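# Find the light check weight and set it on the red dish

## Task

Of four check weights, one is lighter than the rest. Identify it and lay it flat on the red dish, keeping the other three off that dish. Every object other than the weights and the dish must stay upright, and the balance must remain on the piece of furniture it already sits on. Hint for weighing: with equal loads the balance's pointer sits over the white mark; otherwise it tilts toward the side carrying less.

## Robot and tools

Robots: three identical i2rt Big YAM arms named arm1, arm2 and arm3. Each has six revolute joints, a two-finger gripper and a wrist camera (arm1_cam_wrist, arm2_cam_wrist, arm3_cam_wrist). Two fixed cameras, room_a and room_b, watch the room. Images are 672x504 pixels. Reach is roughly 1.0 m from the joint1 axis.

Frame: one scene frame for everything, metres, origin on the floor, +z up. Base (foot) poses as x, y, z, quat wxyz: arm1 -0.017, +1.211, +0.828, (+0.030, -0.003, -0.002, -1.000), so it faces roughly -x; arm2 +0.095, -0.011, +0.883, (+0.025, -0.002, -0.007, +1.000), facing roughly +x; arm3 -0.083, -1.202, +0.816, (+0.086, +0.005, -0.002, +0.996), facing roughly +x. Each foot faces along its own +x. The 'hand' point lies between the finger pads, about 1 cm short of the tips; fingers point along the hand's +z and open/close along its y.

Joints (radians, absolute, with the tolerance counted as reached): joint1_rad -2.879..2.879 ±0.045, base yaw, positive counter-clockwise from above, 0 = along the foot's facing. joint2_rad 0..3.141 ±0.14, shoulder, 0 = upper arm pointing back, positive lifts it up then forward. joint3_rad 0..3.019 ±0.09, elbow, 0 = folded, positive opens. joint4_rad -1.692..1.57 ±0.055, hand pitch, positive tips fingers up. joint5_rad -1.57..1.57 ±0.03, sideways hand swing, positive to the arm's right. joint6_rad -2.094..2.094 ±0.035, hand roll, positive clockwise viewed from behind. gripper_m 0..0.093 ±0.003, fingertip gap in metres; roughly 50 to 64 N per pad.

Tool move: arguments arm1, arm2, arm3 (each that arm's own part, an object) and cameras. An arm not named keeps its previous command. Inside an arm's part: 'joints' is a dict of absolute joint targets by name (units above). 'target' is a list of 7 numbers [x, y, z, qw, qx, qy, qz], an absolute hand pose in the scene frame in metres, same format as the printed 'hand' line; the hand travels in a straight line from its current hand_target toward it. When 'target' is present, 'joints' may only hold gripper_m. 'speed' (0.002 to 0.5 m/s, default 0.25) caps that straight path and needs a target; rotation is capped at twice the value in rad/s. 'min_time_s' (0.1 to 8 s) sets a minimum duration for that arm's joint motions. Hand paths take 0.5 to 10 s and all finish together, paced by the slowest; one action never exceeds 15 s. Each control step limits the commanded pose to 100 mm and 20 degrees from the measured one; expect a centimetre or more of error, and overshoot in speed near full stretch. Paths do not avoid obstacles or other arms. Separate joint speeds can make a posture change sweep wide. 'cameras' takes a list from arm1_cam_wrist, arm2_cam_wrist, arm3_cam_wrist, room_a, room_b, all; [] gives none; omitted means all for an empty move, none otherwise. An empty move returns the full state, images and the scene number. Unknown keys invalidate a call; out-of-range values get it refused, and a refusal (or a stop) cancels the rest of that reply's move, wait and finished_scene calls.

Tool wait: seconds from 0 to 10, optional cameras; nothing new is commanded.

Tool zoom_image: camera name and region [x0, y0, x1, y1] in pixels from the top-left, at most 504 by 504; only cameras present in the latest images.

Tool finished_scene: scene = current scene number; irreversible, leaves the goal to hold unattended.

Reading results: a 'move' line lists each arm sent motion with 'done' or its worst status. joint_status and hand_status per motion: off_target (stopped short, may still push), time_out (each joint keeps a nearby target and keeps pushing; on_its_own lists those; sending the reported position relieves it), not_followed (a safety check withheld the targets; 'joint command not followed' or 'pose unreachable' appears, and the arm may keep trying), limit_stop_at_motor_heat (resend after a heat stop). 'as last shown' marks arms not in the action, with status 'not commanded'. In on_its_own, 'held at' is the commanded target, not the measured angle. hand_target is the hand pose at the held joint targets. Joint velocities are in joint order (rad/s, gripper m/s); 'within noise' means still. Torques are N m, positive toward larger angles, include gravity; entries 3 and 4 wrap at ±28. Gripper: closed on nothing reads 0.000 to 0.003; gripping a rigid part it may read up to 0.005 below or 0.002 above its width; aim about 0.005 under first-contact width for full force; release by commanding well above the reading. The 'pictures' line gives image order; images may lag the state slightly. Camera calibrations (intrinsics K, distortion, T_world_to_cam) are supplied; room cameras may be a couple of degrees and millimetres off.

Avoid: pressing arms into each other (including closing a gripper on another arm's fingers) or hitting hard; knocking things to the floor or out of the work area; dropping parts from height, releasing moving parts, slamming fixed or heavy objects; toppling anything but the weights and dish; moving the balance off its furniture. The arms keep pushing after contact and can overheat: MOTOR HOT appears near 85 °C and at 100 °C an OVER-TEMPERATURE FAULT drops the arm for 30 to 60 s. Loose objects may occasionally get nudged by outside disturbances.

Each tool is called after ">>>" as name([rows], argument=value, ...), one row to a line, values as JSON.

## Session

>>> move()

Scene clock: 0.00 s.
Joint torques (N m): no reading
Heat: arm1: hottest joint2_rad 35 °C; arm2: hottest joint2_rad 29 °C; arm3: hottest joint2_rad 34 °C.
Joint velocities: within noise
arm1.joint_positions: joint1_rad=+0.776 joint2_rad=+0.602 joint3_rad=+1.507 joint4_rad=-1.261 joint5_rad=+0.098 joint6_rad=+0.607 gripper_m=+0.09396
arm1.joint_status: not commanded
arm1.hand: x=-0.1701 y=+1.0660 z=+1.4453 quat_wxyz=(-0.349, -0.815, -0.066, +0.458) (m; scene frame)
arm1.hand_target: x=-0.1672 y=+1.0692 z=+1.4585 quat_wxyz=(-0.357, -0.807, -0.065, +0.467) (m; scene frame)
arm1.hand_status: not commanded
arm2.joint_positions: joint1_rad=+0.021 joint2_rad=+0.603 joint3_rad=+1.379 joint4_rad=-1.633 joint5_rad=-0.031 joint6_rad=+0.148 gripper_m=+0.09396
arm2.joint_status: not commanded
arm2.hand: x=-0.0901 y=-0.0176 z=+1.3638 quat_wxyz=(+0.028, +0.934, -0.076, -0.347) (m; scene frame)
arm2.hand_target: x=-0.0886 y=-0.0177 z=+1.3731 quat_wxyz=(+0.029, +0.930, -0.075, -0.358) (m; scene frame)
arm2.hand_status: not commanded
arm3.joint_positions: joint1_rad=+0.525 joint2_rad=+0.628 joint3_rad=+1.422 joint4_rad=-1.611 joint5_rad=-0.278 joint6_rad=-0.485 gripper_m=+0.09396
arm3.joint_status: not commanded
arm3.hand: x=-0.2389 y=-1.3139 z=+1.3216 quat_wxyz=(+0.100, +0.819, +0.423, -0.375) (m; scene frame)
arm3.hand_target: x=-0.2372 y=-1.3133 z=+1.3293 quat_wxyz=(+0.099, +0.815, +0.422, -0.384) (m; scene frame)
arm3.hand_status: not commanded
pictures: arm1_cam_wrist, arm2_cam_wrist, arm3_cam_wrist, room_a, room_b
camera_calibration:
arm1_cam_wrist: T_world_to_cam=[[-0.426578, 0.750242, -0.505142, -0.142259], [0.876534, 0.205232, -0.435395, 0.562627], [-0.22298, -0.628504, -0.74516, 1.8366], [0, 0, 0, 1]] pos_world=[-0.144322, 1.14557, 1.54166]
arm2_cam_wrist: T_world_to_cam=[[0.114776, 0.987548, -0.107587, 0.175562], [0.988832, -0.123942, -0.0827592, 0.205023], [-0.0950631, -0.0968864, -0.990745, 1.46502], [0, 0, 0, 1]] pos_world=[-0.0836141, -0.00602373, 1.48732]
arm3_cam_wrist: T_world_to_cam=[[-0.763962, 0.629021, 0.143855, 0.455582], [0.608574, 0.776494, -0.163383, 1.38403], [-0.214474, -0.0372722, -0.976018, 1.31615], [0, 0, 0, 1]] pos_world=[-0.211956, -1.3122, 1.44517]

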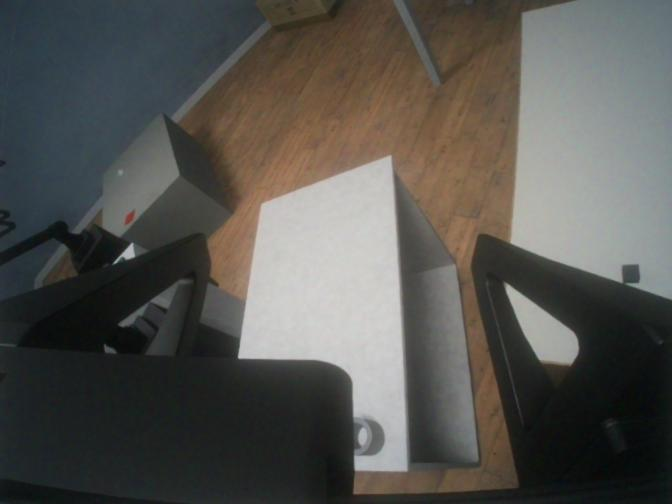

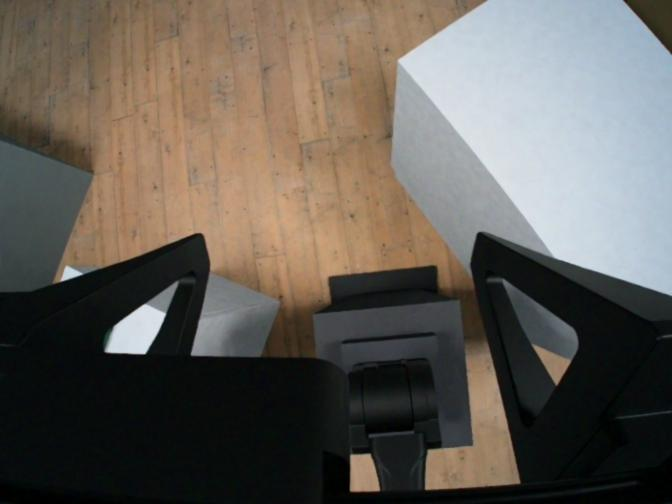

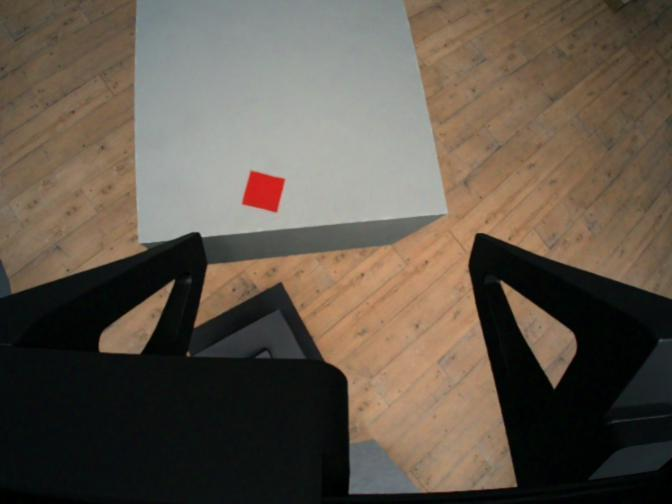

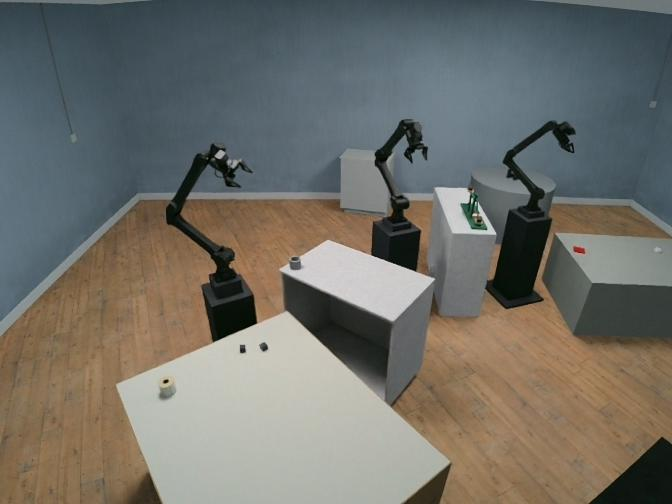

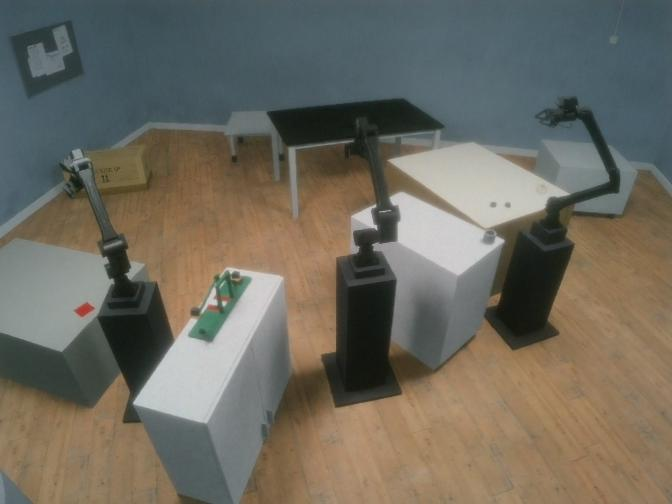

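>>> zoom_image(camera="room_a", region=[440, 175, 510, 245])

>>> zoom_image(camera="room_b", region=[170, 255, 260, 345])

Scaled by 7.200 from the camera's 672x504 image, which has a finer 960x720 frame.

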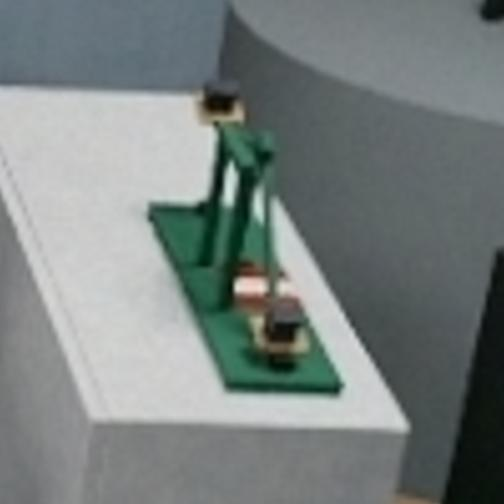

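Scaled by 5.600 from the camera's 672x504 image, which has a finer 960x720 frame.

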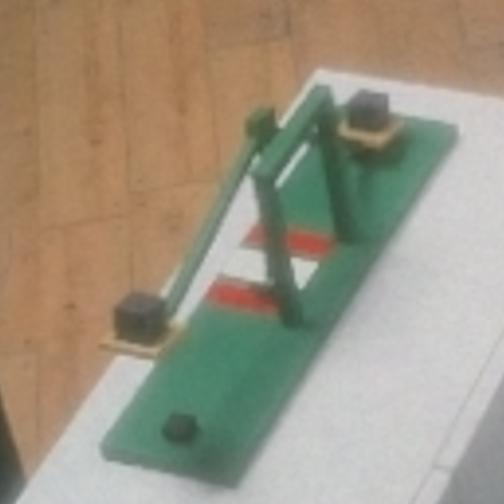

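>>> move(arm3={"joints":{"joint1_rad":0.75,"joint2_rad":0.75,"joint3_rad":1.35,"joint4_rad":-1.4,"joint5_rad":0,"joint6_rad":0,"gripper_m":0.09}}, cameras=["arm3_cam_wrist"])

Scene clock: 1.97 s.
Joint torques (N m): arm1=[-0.26 2.55 9.85 2.18 0.1 -0.17] | arm2=[1.49 2.26 10.69 1.73 -0.03 0.09] | arm3=[-0.5 -2.14 8.09 2.24 0.14 0.09]
Heat: arm1: hottest joint2_rad 35 °C; arm2: hottest joint2_rad 29 °C; arm3: hottest joint2_rad 34 °C.
move: arm3 done
Joint velocities: within noise
arm1, arm2: as last shown
arm3.joint_positions: joint1_rad=+0.743 joint2_rad=+0.758 joint3_rad=+1.345 joint4_rad=-1.413 joint5_rad=-0.003 joint6_rad=-0.009 gripper_m=+0.09010
arm3.joint_status: all done
arm3.hand: x=-0.3140 y=-1.3554 z=+1.2871 quat_wxyz=(+0.099, +0.891, +0.268, -0.353) (m; scene frame)
arm3.hand_target: x=-0.3129 y=-1.3564 z=+1.2937 quat_wxyz=(+0.104, +0.887, +0.266, -0.364) (m; scene frame)
arm3.hand_status: not commanded
pictures: arm3_cam_wrist
camera_calibration:
arm3_cam_wrist: T_world_to_cam=[[-0.541403, 0.840746, 0.00525945, 0.964471], [0.833322, 0.537432, -0.129385, 1.15913], [-0.111606, -0.0656666, -0.991581, 1.27878], [0, 0, 0, 1]] pos_world=[-0.301039, -1.34986, 1.41292]

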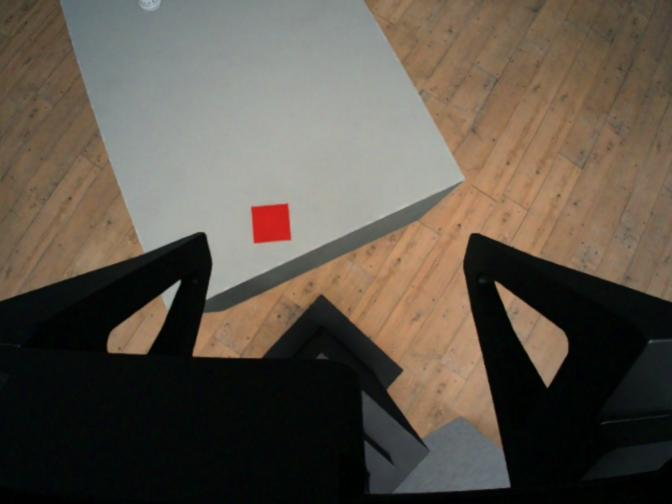

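>>> move(arm3={"joints":{"joint1_rad":-2.1,"joint2_rad":0.8,"joint3_rad":1.4,"joint4_rad":-1.2},"min_time_s":2.5}, cameras=["arm3_cam_wrist"])

Scene clock: 5.47 s.
Joint torques (N m): arm1=[0.09 3.19 9.92 2.17 0.1 -0.17] | arm2=[1.55 2.26 10.73 1.74 -0.02 0.08] | arm3=[-1.67 -1.55 11.33 2.44 0.08 0.03]
Heat: arm1: hottest joint2_rad 35 °C; arm2: hottest joint2_rad 29 °C; arm3: hottest joint2_rad 34 °C.
move: arm3 done
Joint velocities: within noise
arm1, arm2: as last shown
arm3.joint_positions: joint1_rad=-2.093 joint2_rad=+0.787 joint3_rad=+1.355 joint4_rad=-1.214 joint5_rad=-0.001 joint6_rad=-0.008 gripper_m=+0.09010
arm3.joint_status: all done
arm3.hand: x=+0.1277 y=-0.9565 z=+1.3185 quat_wxyz=(-0.402, +0.382, -0.810, -0.192) (m; scene frame)
arm3.hand_target: x=+0.1326 y=-0.9551 z=+1.3408 quat_wxyz=(-0.421, +0.371, -0.803, -0.201) (m; scene frame)
arm3.hand_status: not commanded
pictures: arm3_cam_wrist
camera_calibration:
arm3_cam_wrist: T_world_to_cam=[[0.768779, -0.639346, -0.0147224, -0.688572], [-0.613619, -0.730968, -0.298594, -0.224655], [0.180143, 0.238586, -0.954267, 1.58993], [0, 0, 0, 1]] pos_world=[0.105091, -0.983787, 1.44]

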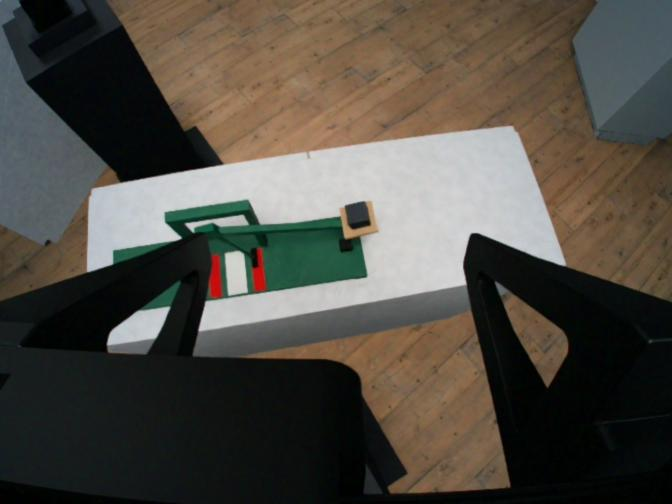

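>>> move(arm3={"target":[0.224,-0.857,1.025,0.3099,-0.4874,0.8143,0.0578],"speed":0.25}, cameras=["arm3_cam_wrist"])

Scene clock: 8.57 s.
Joint torques (N m): arm1=[-0.38 3.31 9.85 2.15 0.11 -0.15] | arm2=[1.55 2.37 10.77 1.83 -0.04 0.09] | arm3=[-0.38 -8.35 9.09 2.02 0.17 -0.11]
Heat: arm1: hottest joint2_rad 35 °C; arm2: hottest joint2_rad 29 °C; arm3: hottest joint2_rad 34 °C.
move: arm3 done
Joint velocities: within noise
arm1, arm2: as last shown
arm3.joint_positions: joint1_rad=-2.088 joint2_rad=+1.179 joint3_rad=+0.925 joint4_rad=-0.684 joint5_rad=+0.104 joint6_rad=-0.219 gripper_m=+0.09010
arm3.joint_status: not commanded
arm3.hand: x=+0.2230 y=-0.8628 z=+1.0270 quat_wxyz=(-0.308, +0.481, -0.819, -0.059) (m; scene frame)
arm3.hand_target: x=+0.2239 y=-0.8570 z=+1.0251 quat_wxyz=(-0.310, +0.487, -0.814, -0.058) (m; scene frame)
arm3.hand_status: done (0.006 m and 0.9 deg from the pose sent, 0.325 m and 22.3 deg at the start)
pictures: arm3_cam_wrist
camera_calibration:
arm3_cam_wrist: T_world_to_cam=[[0.820656, -0.537818, 0.193069, -0.843538], [-0.549529, -0.83543, 0.00861968, -0.604611], [0.15666, -0.113171, -0.981147, 1.00154], [0, 0, 0, 1]] pos_world=[0.203101, -0.845435, 1.15073]

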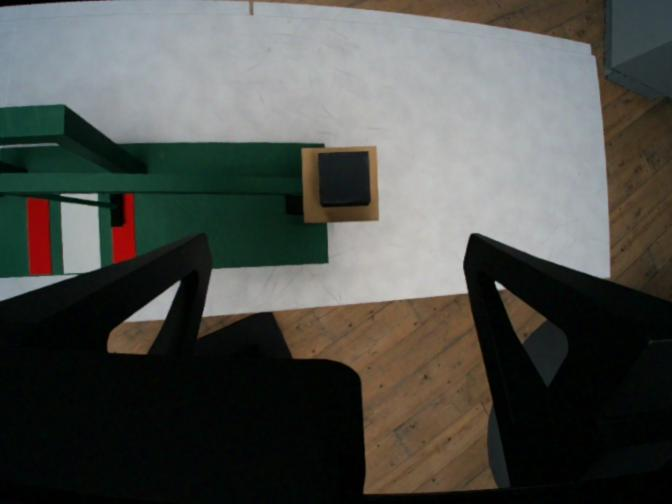

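>>> move(arm3={"target":[0.248,-0.845,0.957,0.3099,-0.4874,0.8143,0.0578],"speed":0.15}, cameras=["arm3_cam_wrist"])

Scene clock: 10.07 s.
Joint torques (N m): arm1=[-0.15 3.08 9.89 2.02 0.1 -0.16] | arm2=[1.55 2.14 10.78 1.72 -0.03 0.08] | arm3=[-1.55 -9.47 8.32 2.14 -0.07 -0.11]
Heat: arm1: hottest joint2_rad 35 °C; arm2: hottest joint3_rad 30 °C; arm3: hottest joint2_rad 34 °C.
move: arm3 done
Joint velocities: within noise
arm1, arm2: as last shown
arm3.joint_positions: joint1_rad=-2.105 joint2_rad=+1.314 joint3_rad=+0.858 joint4_rad=-0.471 joint5_rad=+0.092 joint6_rad=-0.244 gripper_m=+0.09010
arm3.joint_status: not commanded
arm3.hand: x=+0.2438 y=-0.8458 z=+0.9634 quat_wxyz=(-0.312, +0.486, -0.815, -0.060) (m; scene frame)
arm3.hand_target: x=+0.2478 y=-0.8452 z=+0.9570 quat_wxyz=(-0.310, +0.487, -0.814, -0.058) (m; scene frame)
arm3.hand_status: done (0.008 m and 0.4 deg from the pose sent, 0.076 m and 0.9 deg at the start)
pictures: arm3_cam_wrist
camera_calibration:
arm3_cam_wrist: T_world_to_cam=[[0.824644, -0.529598, 0.198717, -0.838639], [-0.540604, -0.841276, 0.00134925, -0.578592], [0.166461, -0.10854, -0.980056, 0.938299], [0, 0, 0, 1]] pos_world=[0.2226, -0.829054, 1.08702]

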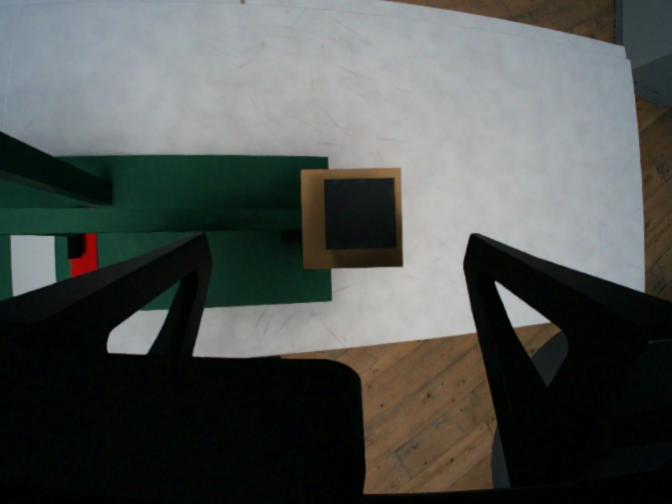

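>>> move(arm3={"target":[0.271,-0.838,0.921,0.3099,-0.4874,0.8143,0.0578],"speed":0.1}, cameras=["arm3_cam_wrist"])

Scene clock: 11.43 s.
Joint torques (N m): arm1=[-0.38 3.08 9.96 2.1 0.1 -0.11] | arm2=[1.55 2.43 10.71 1.76 -0.02 0.09] | arm3=[-1.55 -10.4 7.8 2.09 -0.08 -0.11]
Heat: arm1: hottest joint2_rad 35 °C; arm2: hottest joint3_rad 30 °C; arm3: hottest joint2_rad 34 °C.
move: arm3 done
Joint velocities: within noise
arm1, arm2: as last shown
arm3.joint_positions: joint1_rad=-2.138 joint2_rad=+1.418 joint3_rad=+0.858 joint4_rad=-0.359 joint5_rad=+0.072 joint6_rad=-0.271 gripper_m=+0.09010
arm3.joint_status: not commanded
arm3.hand: x=+0.2676 y=-0.8377 z=+0.9305 quat_wxyz=(-0.314, +0.485, -0.814, -0.060) (m; scene frame)
arm3.hand_target: x=+0.2707 y=-0.8382 z=+0.9211 quat_wxyz=(-0.310, +0.487, -0.814, -0.058) (m; scene frame)
arm3.hand_status: done (0.010 m and 0.7 deg from the pose sent, 0.051 m and 0.4 deg at the start)
pictures: arm3_cam_wrist
camera_calibration:
arm3_cam_wrist: T_world_to_cam=[[0.823766, -0.530566, 0.199775, -0.848983], [-0.540788, -0.841149, -0.00401686, -0.553758], [0.170172, -0.104727, -0.979834, 0.904977], [0, 0, 0, 1]] pos_world=[0.245895, -0.821459, 1.05411]

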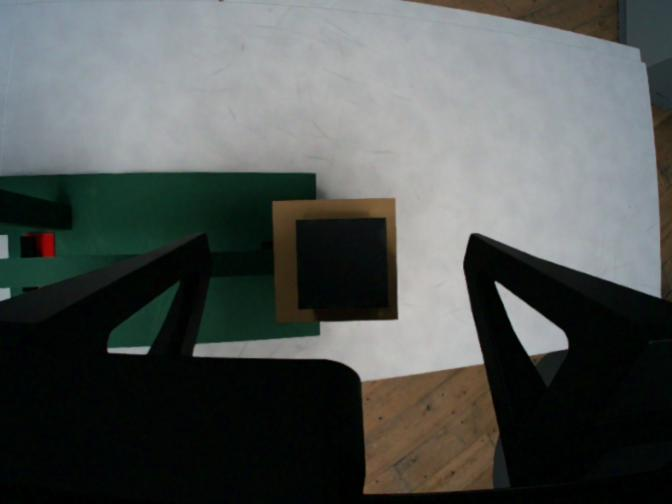

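>>> move(arm3={"target":[0.274,-0.835,0.910,0.3099,-0.4874,0.8143,0.0578],"speed":0.1})

>>> move(arm3={"joints":{"gripper_m":0.045}}, cameras=["arm3_cam_wrist"])

Scene clock: 12.67 s.
Joint torques (N m): arm1=[-0.32 3.25 9.8 2.15 0.09 -0.13] | arm2=[1.49 2.37 10.73 1.78 -0.02 0.09] | arm3=[-1.67 -10.52 7.45 2.21 -0.07 -0.11]
Heat: arm1: hottest joint2_rad 35 °C; arm2: hottest joint3_rad 30 °C; arm3: hottest joint2_rad 34 °C.
move: arm3 off_target
Joint velocities: within noise
arm1, arm2: as last shown
arm3.joint_positions: joint1_rad=-2.138 joint2_rad=+1.444 joint3_rad=+0.858 joint4_rad=-0.327 joint5_rad=+0.072 joint6_rad=-0.272 gripper_m=+0.09010
arm3.joint_status: not commanded
arm3.hand: x=+0.2714 y=-0.8333 z=+0.9228 quat_wxyz=(-0.317, +0.485, -0.813, -0.061) (m; scene frame)
arm3.hand_target: x=+0.2737 y=-0.8353 z=+0.9102 quat_wxyz=(-0.310, +0.487, -0.814, -0.058) (m; scene frame)
arm3.hand_status: off_target (0.013 m and 1.0 deg from the pose sent, 0.022 m and 0.7 deg at the start)
pictures: none

Scene clock: 13.37 s.
Joint torques (N m): arm1=[-0.26 2.73 9.96 2.22 0.1 -0.13] | arm2=[1.67 2.32 10.71 1.83 -0.03 0.09] | arm3=[-1.61 -10.46 7.45 2.13 -0.07 -0.1]
Heat: arm1: hottest joint2_rad 35 °C; arm2: hottest joint3_rad 30 °C; arm3: hottest joint2_rad 34 °C.
move: arm3 done
Joint velocities: within noise
arm1, arm2: as last shown
arm3.joint_positions: joint1_rad=-2.138 joint2_rad=+1.444 joint3_rad=+0.858 joint4_rad=-0.327 joint5_rad=+0.071 joint6_rad=-0.272 gripper_m=+0.04518
arm3.joint_status: all done
arm3.hand: x=+0.2714 y=-0.8332 z=+0.9228 quat_wxyz=(-0.317, +0.485, -0.813, -0.061) (m; scene frame)
arm3.hand_target: x=+0.2736 y=-0.8353 z=+0.9102 quat_wxyz=(-0.310, +0.487, -0.814, -0.058) (m; scene frame)
arm3.hand_status: not commanded
pictures: arm3_cam_wrist
camera_calibration:
arm3_cam_wrist: T_world_to_cam=[[0.823567, -0.530423, 0.200971, -0.849177], [-0.539654, -0.841823, -0.0103535, -0.542935], [0.174674, -0.099928, -0.979543, 0.899765], [0, 0, 0, 1]] pos_world=[0.249191, -0.817566, 1.0464]

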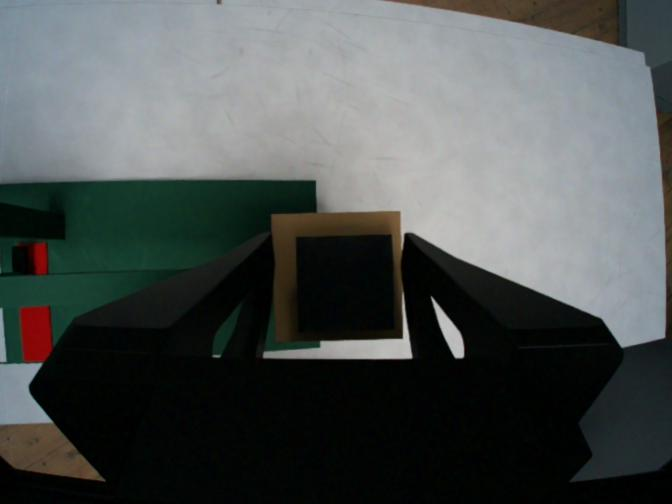

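>>> move(arm3={"joints":{"gripper_m":0.022}}, cameras=["arm3_cam_wrist"])

>>> move(arm3={"target":[0.255,-0.86,1.05,0.3099,-0.4874,0.8143,0.0578],"speed":0.2}, cameras=["arm3_cam_wrist"])

Scene clock: 14.10 s.
Joint torques (N m): arm1=[0.03 3.14 10 2.04 0.11 -0.18] | arm2=[1.38 2.43 10.7 1.78 -0.06 0.07] | arm3=[-1.49 -10.52 7.43 2.11 -0.06 -0.1]
Heat: arm1: hottest joint2_rad 35 °C; arm2: hottest joint3_rad 31 °C; arm3: hottest joint2_rad 34 °C.
move: arm3 off_target
Joint velocities: within noise
arm1.joint_positions: joint1_rad=+0.776 joint2_rad=+0.602 joint3_rad=+1.507 joint4_rad=-1.261 joint5_rad=+0.098 joint6_rad=+0.607 gripper_m=+0.09396
arm1.joint_status: not commanded
arm1.hand: x=-0.1701 y=+1.0660 z=+1.4453 quat_wxyz=(-0.349, -0.815, -0.066, +0.458) (m; scene frame)
arm1.hand_target: x=-0.1672 y=+1.0692 z=+1.4585 quat_wxyz=(-0.357, -0.807, -0.065, +0.467) (m; scene frame)
arm1.hand_status: not commanded
arm2.joint_positions: joint1_rad=+0.021 joint2_rad=+0.603 joint3_rad=+1.379 joint4_rad=-1.633 joint5_rad=-0.031 joint6_rad=+0.148 gripper_m=+0.09396
arm2.joint_status: not commanded
arm2.hand: x=-0.0901 y=-0.0176 z=+1.3638 quat_wxyz=(+0.028, +0.934, -0.076, -0.347) (m; scene frame)
arm2.hand_target: x=-0.0886 y=-0.0177 z=+1.3731 quat_wxyz=(+0.029, +0.930, -0.075, -0.358) (m; scene frame)
arm2.hand_status: not commanded
arm3.joint_positions: joint1_rad=-2.139 joint2_rad=+1.444 joint3_rad=+0.858 joint4_rad=-0.327 joint5_rad=+0.072 joint6_rad=-0.272 gripper_m=+0.02973
arm3.joint_status: gripper_m off_target (ended at +0.02976, target +0.02200)
arm3.hand: x=+0.2717 y=-0.8335 z=+0.9228 quat_wxyz=(-0.318, +0.485, -0.813, -0.061) (m; scene frame)
arm3.hand_target: x=+0.2737 y=-0.8353 z=+0.9102 quat_wxyz=(-0.310, +0.487, -0.814, -0.058) (m; scene frame)
arm3.hand_status: not commanded
pictures: arm3_cam_wrist
camera_calibration:
arm3_cam_wrist: T_world_to_cam=[[0.823071, -0.530994, 0.201494, -0.850418], [-0.540246, -0.84144, -0.0106127, -0.542209], [0.17518, -0.100121, -0.979432, 0.899293], [0, 0, 0, 1]] pos_world=[0.24949, -0.817765, 1.0464]

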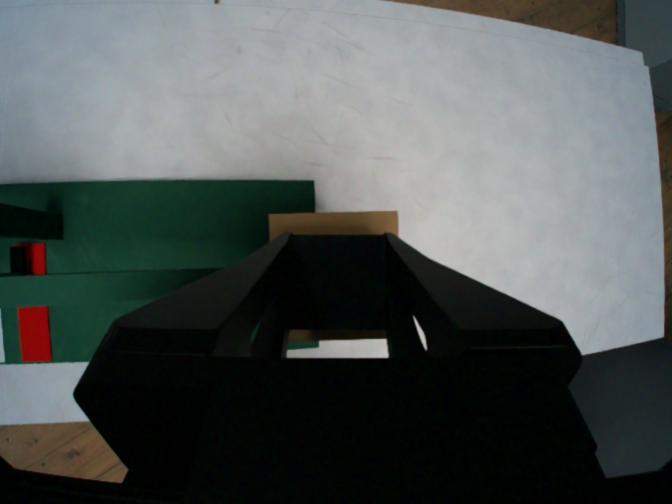

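Scene clock: 15.63 s.
Joint torques (N m): arm1=[-0.67 2.32 9.94 2.15 0.1 -0.13] | arm2=[1.67 2.37 10.78 1.76 -0.03 0.09] | arm3=[-1.79 -10.29 12.48 1.37 -0.07 -0.12]
Heat: arm1: hottest joint2_rad 35 °C; arm2: hottest joint3_rad 31 °C; arm3: hottest joint2_rad 34 °C.
move: arm3 off_target
Joint velocities: within noise
arm1, arm2: as last shown
arm3.joint_positions: joint1_rad=-2.141 joint2_rad=+1.225 joint3_rad=+0.970 joint4_rad=-0.722 joint5_rad=+0.069 joint6_rad=-0.275 gripper_m=+0.02973
arm3.joint_status: not commanded
arm3.hand: x=+0.2427 y=-0.8681 z=+1.0232 quat_wxyz=(-0.288, +0.491, -0.821, -0.052) (m; scene frame)
arm3.hand_target: x=+0.2542 y=-0.8609 z=+1.0499 quat_wxyz=(-0.310, +0.487, -0.814, -0.058) (m; scene frame)
arm3.hand_status: off_target (0.031 m and 2.7 deg from the pose sent, 0.131 m and 1.0 deg at the start)
pictures: arm3_cam_wrist
camera_calibration:
arm3_cam_wrist: T_world_to_cam=[[0.832418, -0.520586, 0.189922, -0.846534], [-0.538209, -0.841119, 0.0533896, -0.651773], [0.131953, -0.14666, -0.980346, 0.970303], [0, 0, 0, 1]] pos_world=[0.225846, -0.846607, 1.14681]

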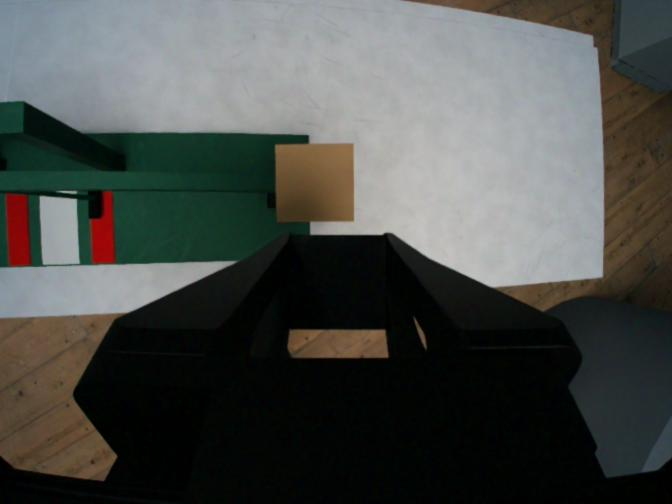

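>>> move(arm3={"joints":{"joint1_rad":1.1,"joint2_rad":0.8,"joint3_rad":1.2,"joint4_rad":-1.34,"joint5_rad":0,"joint6_rad":0},"min_time_s":3}, cameras=["arm3_cam_wrist"])

Scene clock: 19.47 s.
Joint torques (N m): arm1=[-0.26 3.37 9.8 2.09 0.11 -0.15] | arm2=[1.73 2.37 10.81 1.73 -0.02 0.09] | arm3=[-0.62 -4.19 12.37 1.28 -0.04 0.01]
Heat: arm1: hottest joint3_rad 36 °C; arm2: hottest joint3_rad 32 °C; arm3: hottest joint2_rad 34 °C.
move: arm3 done
Joint velocities: within noise
arm1, arm2: as last shown
arm3.joint_positions: joint1_rad=+1.093 joint2_rad=+0.810 joint3_rad=+1.148 joint4_rad=-1.334 joint5_rad=+0.002 joint6_rad=-0.009 gripper_m=+0.02973
arm3.joint_status: all done
arm3.hand: x=-0.2649 y=-1.4460 z=+1.1869 quat_wxyz=(+0.120, +0.856, +0.431, -0.258) (m; scene frame)
arm3.hand_target: x=-0.2625 y=-1.4475 z=+1.2146 quat_wxyz=(+0.135, +0.849, +0.427, -0.280) (m; scene frame)
arm3.hand_status: not commanded
pictures: arm3_cam_wrist
camera_calibration:
arm3_cam_wrist: T_world_to_cam=[[-0.794779, 0.606815, 0.0100899, 0.656734], [0.606612, 0.793784, 0.0439147, 1.25889], [0.0186388, 0.0410231, -0.998984, 1.37641], [0, 0, 0, 1]] pos_world=[-0.267356, -1.45427, 1.3131]

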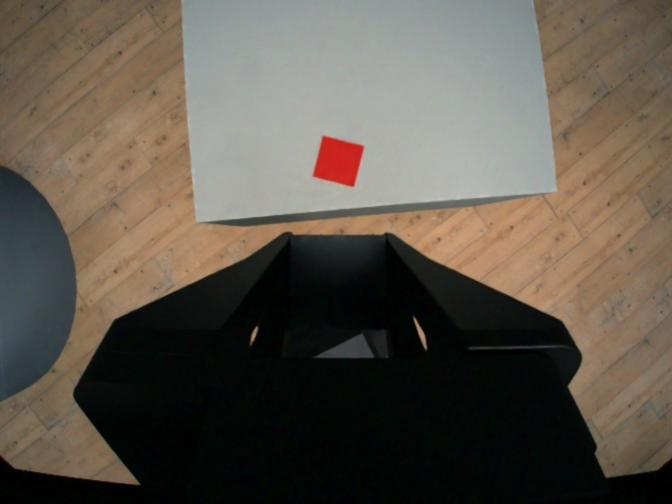

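>>> move(arm3={"target":[-0.36,-1.57,0.70,0.1379,0.8511,0.4244,-0.2765],"speed":0.3}, cameras=["arm3_cam_wrist"])

Scene clock: 22.50 s.
Joint torques (N m): arm1=[-0.26 3.25 10.09 2.13 0.12 -0.14] | arm2=[1.73 2.32 10.71 1.8 -0.04 0.08] | arm3=[-0.79 -11.99 4.57 2.19 -0.04 0.04]
Heat: arm1: hottest joint3_rad 36 °C; arm2: hottest joint3_rad 32 °C; arm3: hottest joint2_rad 35 °C.
move: arm3 off_target
Joint velocities: within noise
arm1, arm2: as last shown
arm3.joint_positions: joint1_rad=+1.093 joint2_rad=+1.932 joint3_rad=+0.596 joint4_rad=+0.378 joint5_rad=-0.005 joint6_rad=-0.001 gripper_m=+0.02973
arm3.joint_status: not commanded
arm3.hand: x=-0.3567 y=-1.5602 z=+0.7033 quat_wxyz=(+0.132, +0.853, +0.426, -0.272) (m; scene frame)
arm3.hand_target: x=-0.3599 y=-1.5698 z=+0.7003 quat_wxyz=(+0.138, +0.851, +0.424, -0.277) (m; scene frame)
arm3.hand_status: off_target (0.011 m and 0.9 deg from the pose sent, 0.511 m and 3.1 deg at the start)
pictures: arm3_cam_wrist
camera_calibration:
arm3_cam_wrist: T_world_to_cam=[[-0.793073, 0.609127, -0.000504848, 0.669673], [0.609116, 0.793063, 0.00542162, 1.45331], [0.00370283, 0.00399223, -0.999985, 0.837302], [0, 0, 0, 1]] pos_world=[-0.357233, -1.56382, 0.829748]

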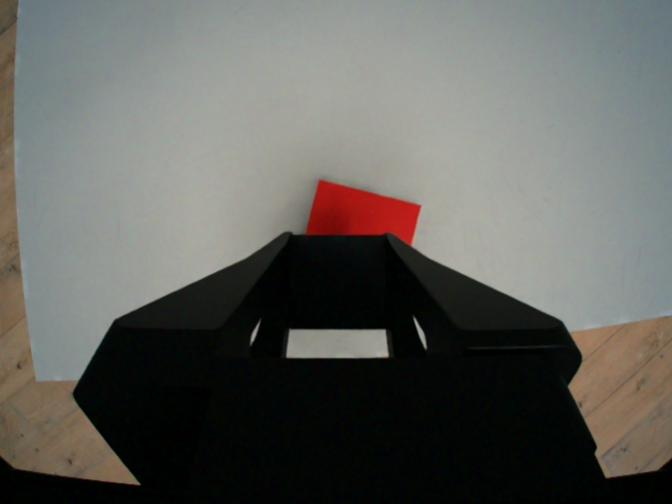

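>>> move(arm3={"target":[-0.375,-1.577,0.58,0.1379,0.8511,0.4244,-0.2765],"speed":0.2}, cameras=["arm3_cam_wrist","room_a"])

>>> zoom_image(camera="room_a", region=[540, 210, 620, 270])

Scene clock: 24.27 s.
Joint torques (N m): arm1=[-0.32 2.78 9.88 2.11 0.11 -0.16] | arm2=[1.49 2.37 10.76 1.78 -0.03 0.08] | arm3=[-1.85 -14.39 1.85 2.19 -0.1 -0.1]
Heat: arm1: hottest joint3_rad 37 °C; arm2: hottest joint3_rad 33 °C; arm3: hottest joint2_rad 35 °C.
move: arm3 done
Joint velocities: within noise
arm1, arm2: as last shown
arm3.joint_positions: joint1_rad=+1.089 joint2_rad=+2.350 joint3_rad=+0.759 joint4_rad=+0.639 joint5_rad=-0.014 joint6_rad=-0.001 gripper_m=+0.02973
arm3.joint_status: not commanded
arm3.hand: x=-0.3708 y=-1.5766 z=+0.5851 quat_wxyz=(+0.137, +0.852, +0.425, -0.273) (m; scene frame)
arm3.hand_target: x=-0.3749 y=-1.5769 z=+0.5802 quat_wxyz=(+0.138, +0.851, +0.424, -0.276) (m; scene frame)
arm3.hand_status: done (0.007 m and 0.5 deg from the pose sent, 0.126 m and 0.9 deg at the start)
pictures: arm3_cam_wrist, room_a
camera_calibration:
arm3_cam_wrist: T_world_to_cam=[[-0.794194, 0.607612, -0.00797914, 0.67001], [0.607632, 0.794218, -0.000185194, 1.48011], [0.00622466, -0.00499546, -0.999968, 0.706045], [0, 0, 0, 1]] pos_world=[-0.371638, -1.57911, 0.711643]

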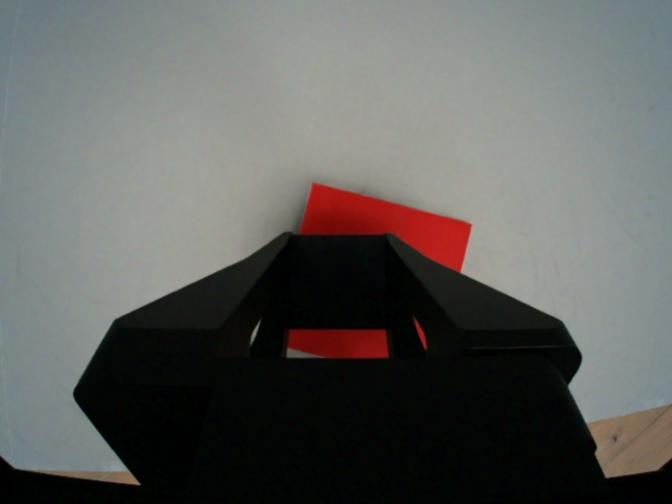

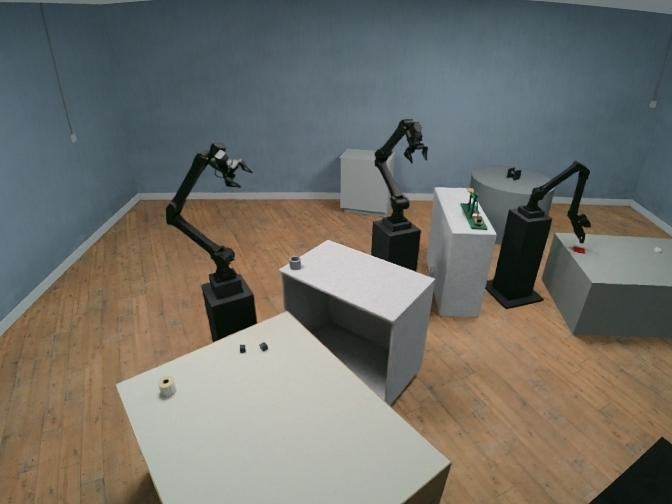

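Scaled by 6.300 from the camera's 672x504 image, which has a finer 960x720 frame.

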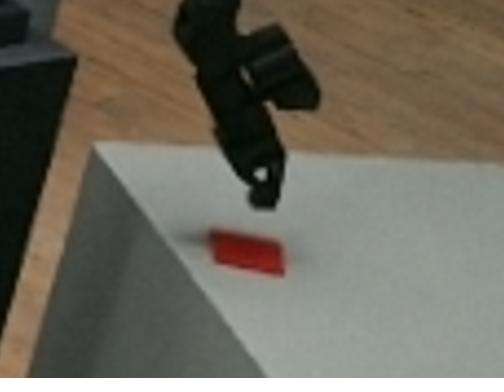

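>>> move(arm3={"target":[-0.383,-1.565,0.543,0.1379,0.8511,0.4244,-0.2765],"speed":0.1}, cameras=["arm3_cam_wrist"])

Scene clock: 25.83 s.
Joint torques (N m): arm1=[0.21 2.61 9.91 2.15 0.12 -0.11] | arm2=[1.55 2.49 10.7 1.74 -0.03 0.08] | arm3=[-1.85 -14.62 1.13 2.18 -0.11 -0.15]
Heat: arm1: hottest joint3_rad 37 °C; arm2: hottest joint3_rad 33 °C; arm3: hottest joint2_rad 35 °C.
move: arm3 done
Joint velocities: within noise
arm1, arm2: as last shown
arm3.joint_positions: joint1_rad=+1.052 joint2_rad=+2.466 joint3_rad=+0.808 joint4_rad=+0.710 joint5_rad=-0.036 joint6_rad=-0.026 gripper_m=+0.02973
arm3.joint_status: not commanded
arm3.hand: x=-0.3811 y=-1.5667 z=+0.5492 quat_wxyz=(+0.138, +0.853, +0.423, -0.274) (m; scene frame)
arm3.hand_target: x=-0.3829 y=-1.5650 z=+0.5432 quat_wxyz=(+0.138, +0.851, +0.424, -0.276) (m; scene frame)
arm3.hand_status: done (0.007 m and 0.3 deg from the pose sent, 0.045 m and 0.5 deg at the start)
pictures: arm3_cam_wrist
camera_calibration:
arm3_cam_wrist: T_world_to_cam=[[-0.791671, 0.610859, -0.0103906, 0.662792], [0.61092, 0.791682, -0.00401067, 1.4778], [0.0057761, -0.00952295, -0.999938, 0.662965], [0, 0, 0, 1]] pos_world=[-0.381933, -1.56851, 0.675738]

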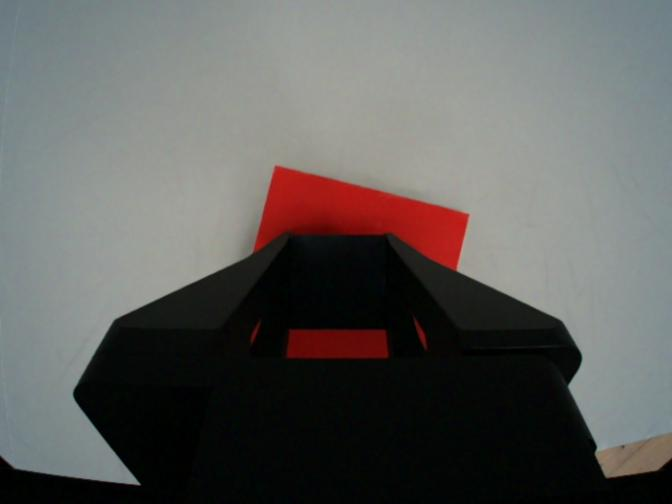

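>>> move(arm3={"target":[-0.383,-1.565,0.532,0.1379,0.8511,0.4244,-0.2765],"speed":0.06})

>>> move(arm3={"target":[-0.383,-1.565,0.527,0.1379,0.8511,0.4244,-0.2765],"speed":0.05})

>>> move(arm3={"target":[-0.383,-1.565,0.522,0.1379,0.8511,0.4244,-0.2765],"speed":0.05}, cameras=["arm3_cam_wrist","room_a"])

>>> zoom_image(camera="room_a", region=[540, 210, 620, 270])

Scene clock: 27.10 s.
Joint torques (N m): arm1=[-0.56 2.96 10.07 2.07 0.07 -0.14] | arm2=[1.55 2.2 10.74 1.78 -0.02 0.09] | arm3=[-1.85 -14.51 1.18 2.22 -0.11 -0.13]
Heat: arm1: hottest joint3_rad 37 °C; arm2: hottest joint3_rad 33 °C; arm3: hottest joint2_rad 35 °C.
move: arm3 done
Joint velocities: within noise
arm1, arm2: as last shown
arm3.joint_positions: joint1_rad=+1.052 joint2_rad=+2.495 joint3_rad=+0.823 joint4_rad=+0.725 joint5_rad=-0.036 joint6_rad=-0.026 gripper_m=+0.02973
arm3.joint_status: not commanded
arm3.hand: x=-0.3814 y=-1.5669 z=+0.5400 quat_wxyz=(+0.138, +0.852, +0.423, -0.275) (m; scene frame)
arm3.hand_target: x=-0.3827 y=-1.5648 z=+0.5321 quat_wxyz=(+0.138, +0.851, +0.424, -0.276) (m; scene frame)
arm3.hand_status: done (0.008 m and 0.3 deg from the pose sent, 0.017 m and 0.3 deg at the start)
pictures: none

Scene clock: 28.07 s.
Joint torques (N m): arm1=[-0.44 2.67 9.84 2.11 0.08 -0.18] | arm2=[1.73 2.32 10.71 1.77 -0.03 0.09] | arm3=[-1.73 -14.45 1.06 2.21 -0.09 -0.13]
Heat: arm1: hottest joint3_rad 37 °C; arm2: hottest joint3_rad 33 °C; arm3: hottest joint2_rad 35 °C.
move: arm3 done
Joint velocities: within noise
arm1, arm2: as last shown
arm3.joint_positions: joint1_rad=+1.052 joint2_rad=+2.509 joint3_rad=+0.833 joint4_rad=+0.731 joint5_rad=-0.036 joint6_rad=-0.026 gripper_m=+0.02973
arm3.joint_status: not commanded
arm3.hand: x=-0.3823 y=-1.5680 z=+0.5358 quat_wxyz=(+0.139, +0.852, +0.423, -0.276) (m; scene frame)
arm3.hand_target: x=-0.3829 y=-1.5650 z=+0.5273 quat_wxyz=(+0.138, +0.851, +0.424, -0.276) (m; scene frame)
arm3.hand_status: done (0.009 m and 0.2 deg from the pose sent, 0.013 m and 0.3 deg at the start)
pictures: none

Scene clock: 29.03 s.
Joint torques (N m): arm1=[-0.21 2.96 9.89 2.3 0.09 -0.15] | arm2=[1.67 2.43 10.73 1.77 -0.03 0.09] | arm3=[-1.79 -14.56 1.03 2.24 -0.09 -0.12]
Heat: arm1: hottest joint3_rad 37 °C; arm2: hottest joint3_rad 33 °C; arm3: hottest joint2_rad 35 °C.
move: arm3 done
Joint velocities: within noise
arm1.joint_positions: joint1_rad=+0.776 joint2_rad=+0.602 joint3_rad=+1.507 joint4_rad=-1.261 joint5_rad=+0.098 joint6_rad=+0.607 gripper_m=+0.09396
arm1.joint_status: not commanded
arm1.hand: x=-0.1701 y=+1.0660 z=+1.4453 quat_wxyz=(-0.349, -0.815, -0.066, +0.458) (m; scene frame)
arm1.hand_target: x=-0.1672 y=+1.0692 z=+1.4585 quat_wxyz=(-0.357, -0.807, -0.065, +0.467) (m; scene frame)
arm1.hand_status: not commanded
arm2.joint_positions: joint1_rad=+0.021 joint2_rad=+0.603 joint3_rad=+1.379 joint4_rad=-1.633 joint5_rad=-0.031 joint6_rad=+0.148 gripper_m=+0.09396
arm2.joint_status: not commanded
arm2.hand: x=-0.0901 y=-0.0176 z=+1.3638 quat_wxyz=(+0.028, +0.934, -0.076, -0.347) (m; scene frame)
arm2.hand_target: x=-0.0886 y=-0.0177 z=+1.3731 quat_wxyz=(+0.029, +0.930, -0.075, -0.358) (m; scene frame)
arm2.hand_status: not commanded
arm3.joint_positions: joint1_rad=+1.052 joint2_rad=+2.524 joint3_rad=+0.843 joint4_rad=+0.738 joint5_rad=-0.036 joint6_rad=-0.026 gripper_m=+0.02973
arm3.joint_status: not commanded
arm3.hand: x=-0.3829 y=-1.5685 z=+0.5310 quat_wxyz=(+0.139, +0.852, +0.423, -0.277) (m; scene frame)
arm3.hand_target: x=-0.3828 y=-1.5650 z=+0.5223 quat_wxyz=(+0.138, +0.851, +0.424, -0.276) (m; scene frame)
arm3.hand_status: done (0.010 m and 0.2 deg from the pose sent, 0.014 m and 0.2 deg at the start)
pictures: arm3_cam_wrist, room_a
camera_calibration:
arm3_cam_wrist: T_world_to_cam=[[-0.791792, 0.610705, -0.0102638, 0.661918], [0.610786, 0.79174, -0.00941244, 1.4832], [0.00237804, -0.0137217, -0.999903, 0.636936], [0, 0, 0, 1]] pos_world=[-0.383329, -1.5698, 0.657629]

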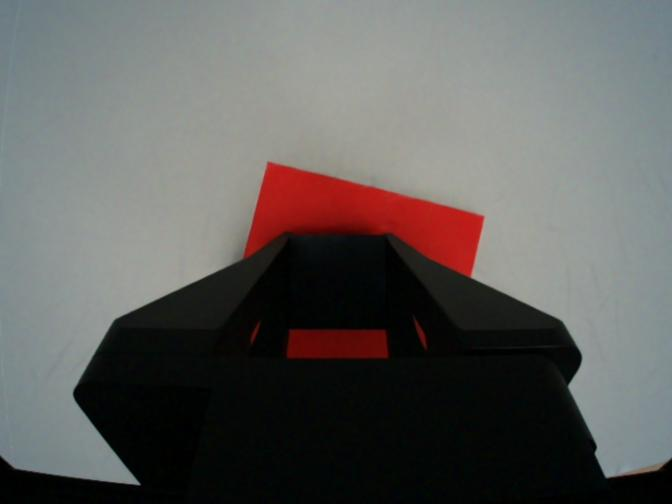

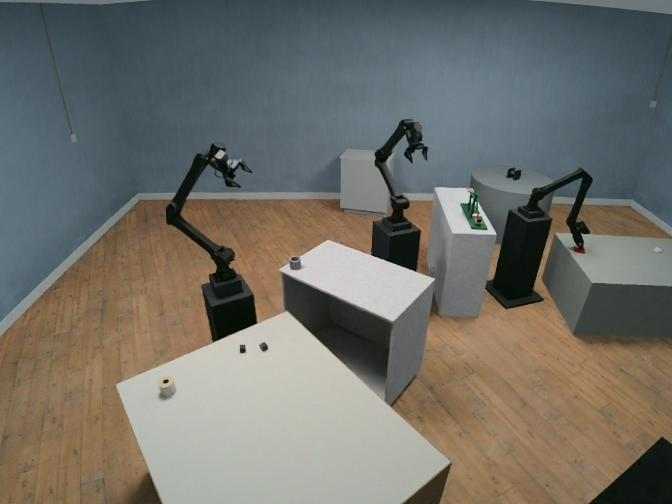

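Scaled by 6.300 from the camera's 672x504 image, which has a finer 960x720 frame.

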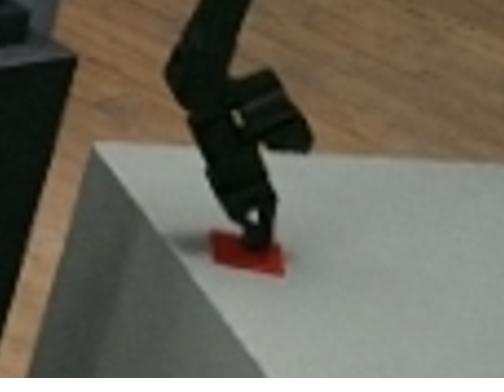

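>>> move(arm3={"target":[-0.383,-1.565,0.517,0.1379,0.8511,0.4244,-0.2765],"speed":0.05})

>>> move(arm3={"target":[-0.383,-1.565,0.513,0.1379,0.8511,0.4244,-0.2765],"speed":0.05}, cameras=["arm3_cam_wrist"])

Scene clock: 30.17 s.
Joint torques (N m): arm1=[0.15 3.08 9.95 2.17 0.07 -0.13] | arm2=[1.38 2.08 10.76 1.77 -0.03 0.08] | arm3=[-1.73 -14.15 1.07 2.14 -0.09 -0.11]
Heat: arm1: hottest joint3_rad 37 °C; arm2: hottest joint3_rad 33 °C; arm3: hottest joint2_rad 35 °C.
move: arm3 off_target
Joint velocities: within noise
arm1, arm2: as last shown
arm3.joint_positions: joint1_rad=+1.052 joint2_rad=+2.532 joint3_rad=+0.850 joint4_rad=+0.746 joint5_rad=-0.036 joint6_rad=-0.026 gripper_m=+0.02973
arm3.joint_status: not commanded
arm3.hand: x=-0.3844 y=-1.5703 z=+0.5290 quat_wxyz=(+0.140, +0.851, +0.422, -0.279) (m; scene frame)
arm3.hand_target: x=-0.3827 y=-1.5648 z=+0.5173 quat_wxyz=(+0.138, +0.851, +0.424, -0.276) (m; scene frame)
arm3.hand_status: off_target (0.013 m and 0.5 deg from the pose sent, 0.014 m and 0.2 deg at the start)
pictures: none

Scene clock: 31.13 s.
Joint torques (N m): arm1=[-0.44 2.73 9.88 2.17 0.08 -0.14] | arm2=[1.61 2.32 10.74 1.76 -0.03 0.09] | arm3=[-1.79 -13.57 1.18 2.04 -0.07 -0.13]
Heat: arm1: hottest joint3_rad 37 °C; arm2: hottest joint3_rad 34 °C; arm3: hottest joint2_rad 35 °C.
move: arm3 off_target
Joint velocities: within noise
arm1, arm2: as last shown
arm3.joint_positions: joint1_rad=+1.052 joint2_rad=+2.536 joint3_rad=+0.855 joint4_rad=+0.754 joint5_rad=-0.036 joint6_rad=-0.026 gripper_m=+0.02973
arm3.joint_status: not commanded
arm3.hand: x=-0.3862 y=-1.5726 z=+0.5292 quat_wxyz=(+0.142, +0.849, +0.422, -0.284) (m; scene frame)
arm3.hand_target: x=-0.3827 y=-1.5648 z=+0.5137 quat_wxyz=(+0.138, +0.851, +0.424, -0.277) (m; scene frame)
arm3.hand_status: off_target (0.018 m and 1.0 deg from the pose sent, 0.017 m and 0.5 deg at the start)
pictures: arm3_cam_wrist
camera_calibration:
arm3_cam_wrist: T_world_to_cam=[[-0.792124, 0.610279, -0.00999547, 0.660869], [0.610311, 0.791743, -0.0257751, 1.49691], [-0.00781612, -0.0265174, -0.999618, 0.610847], [0, 0, 0, 1]] pos_world=[-0.385316, -1.57228, 0.655802]

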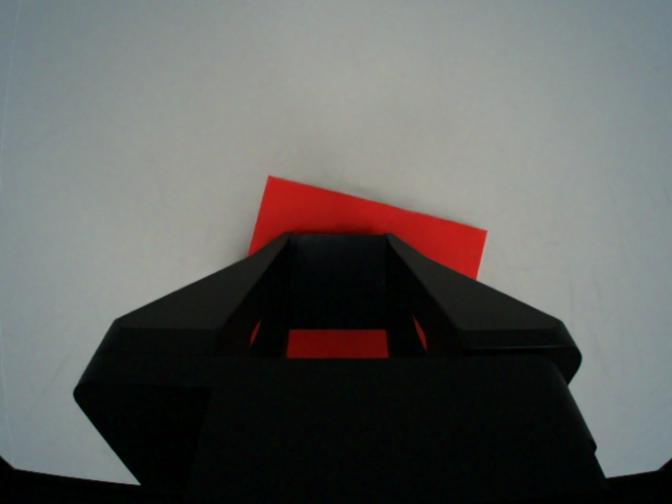

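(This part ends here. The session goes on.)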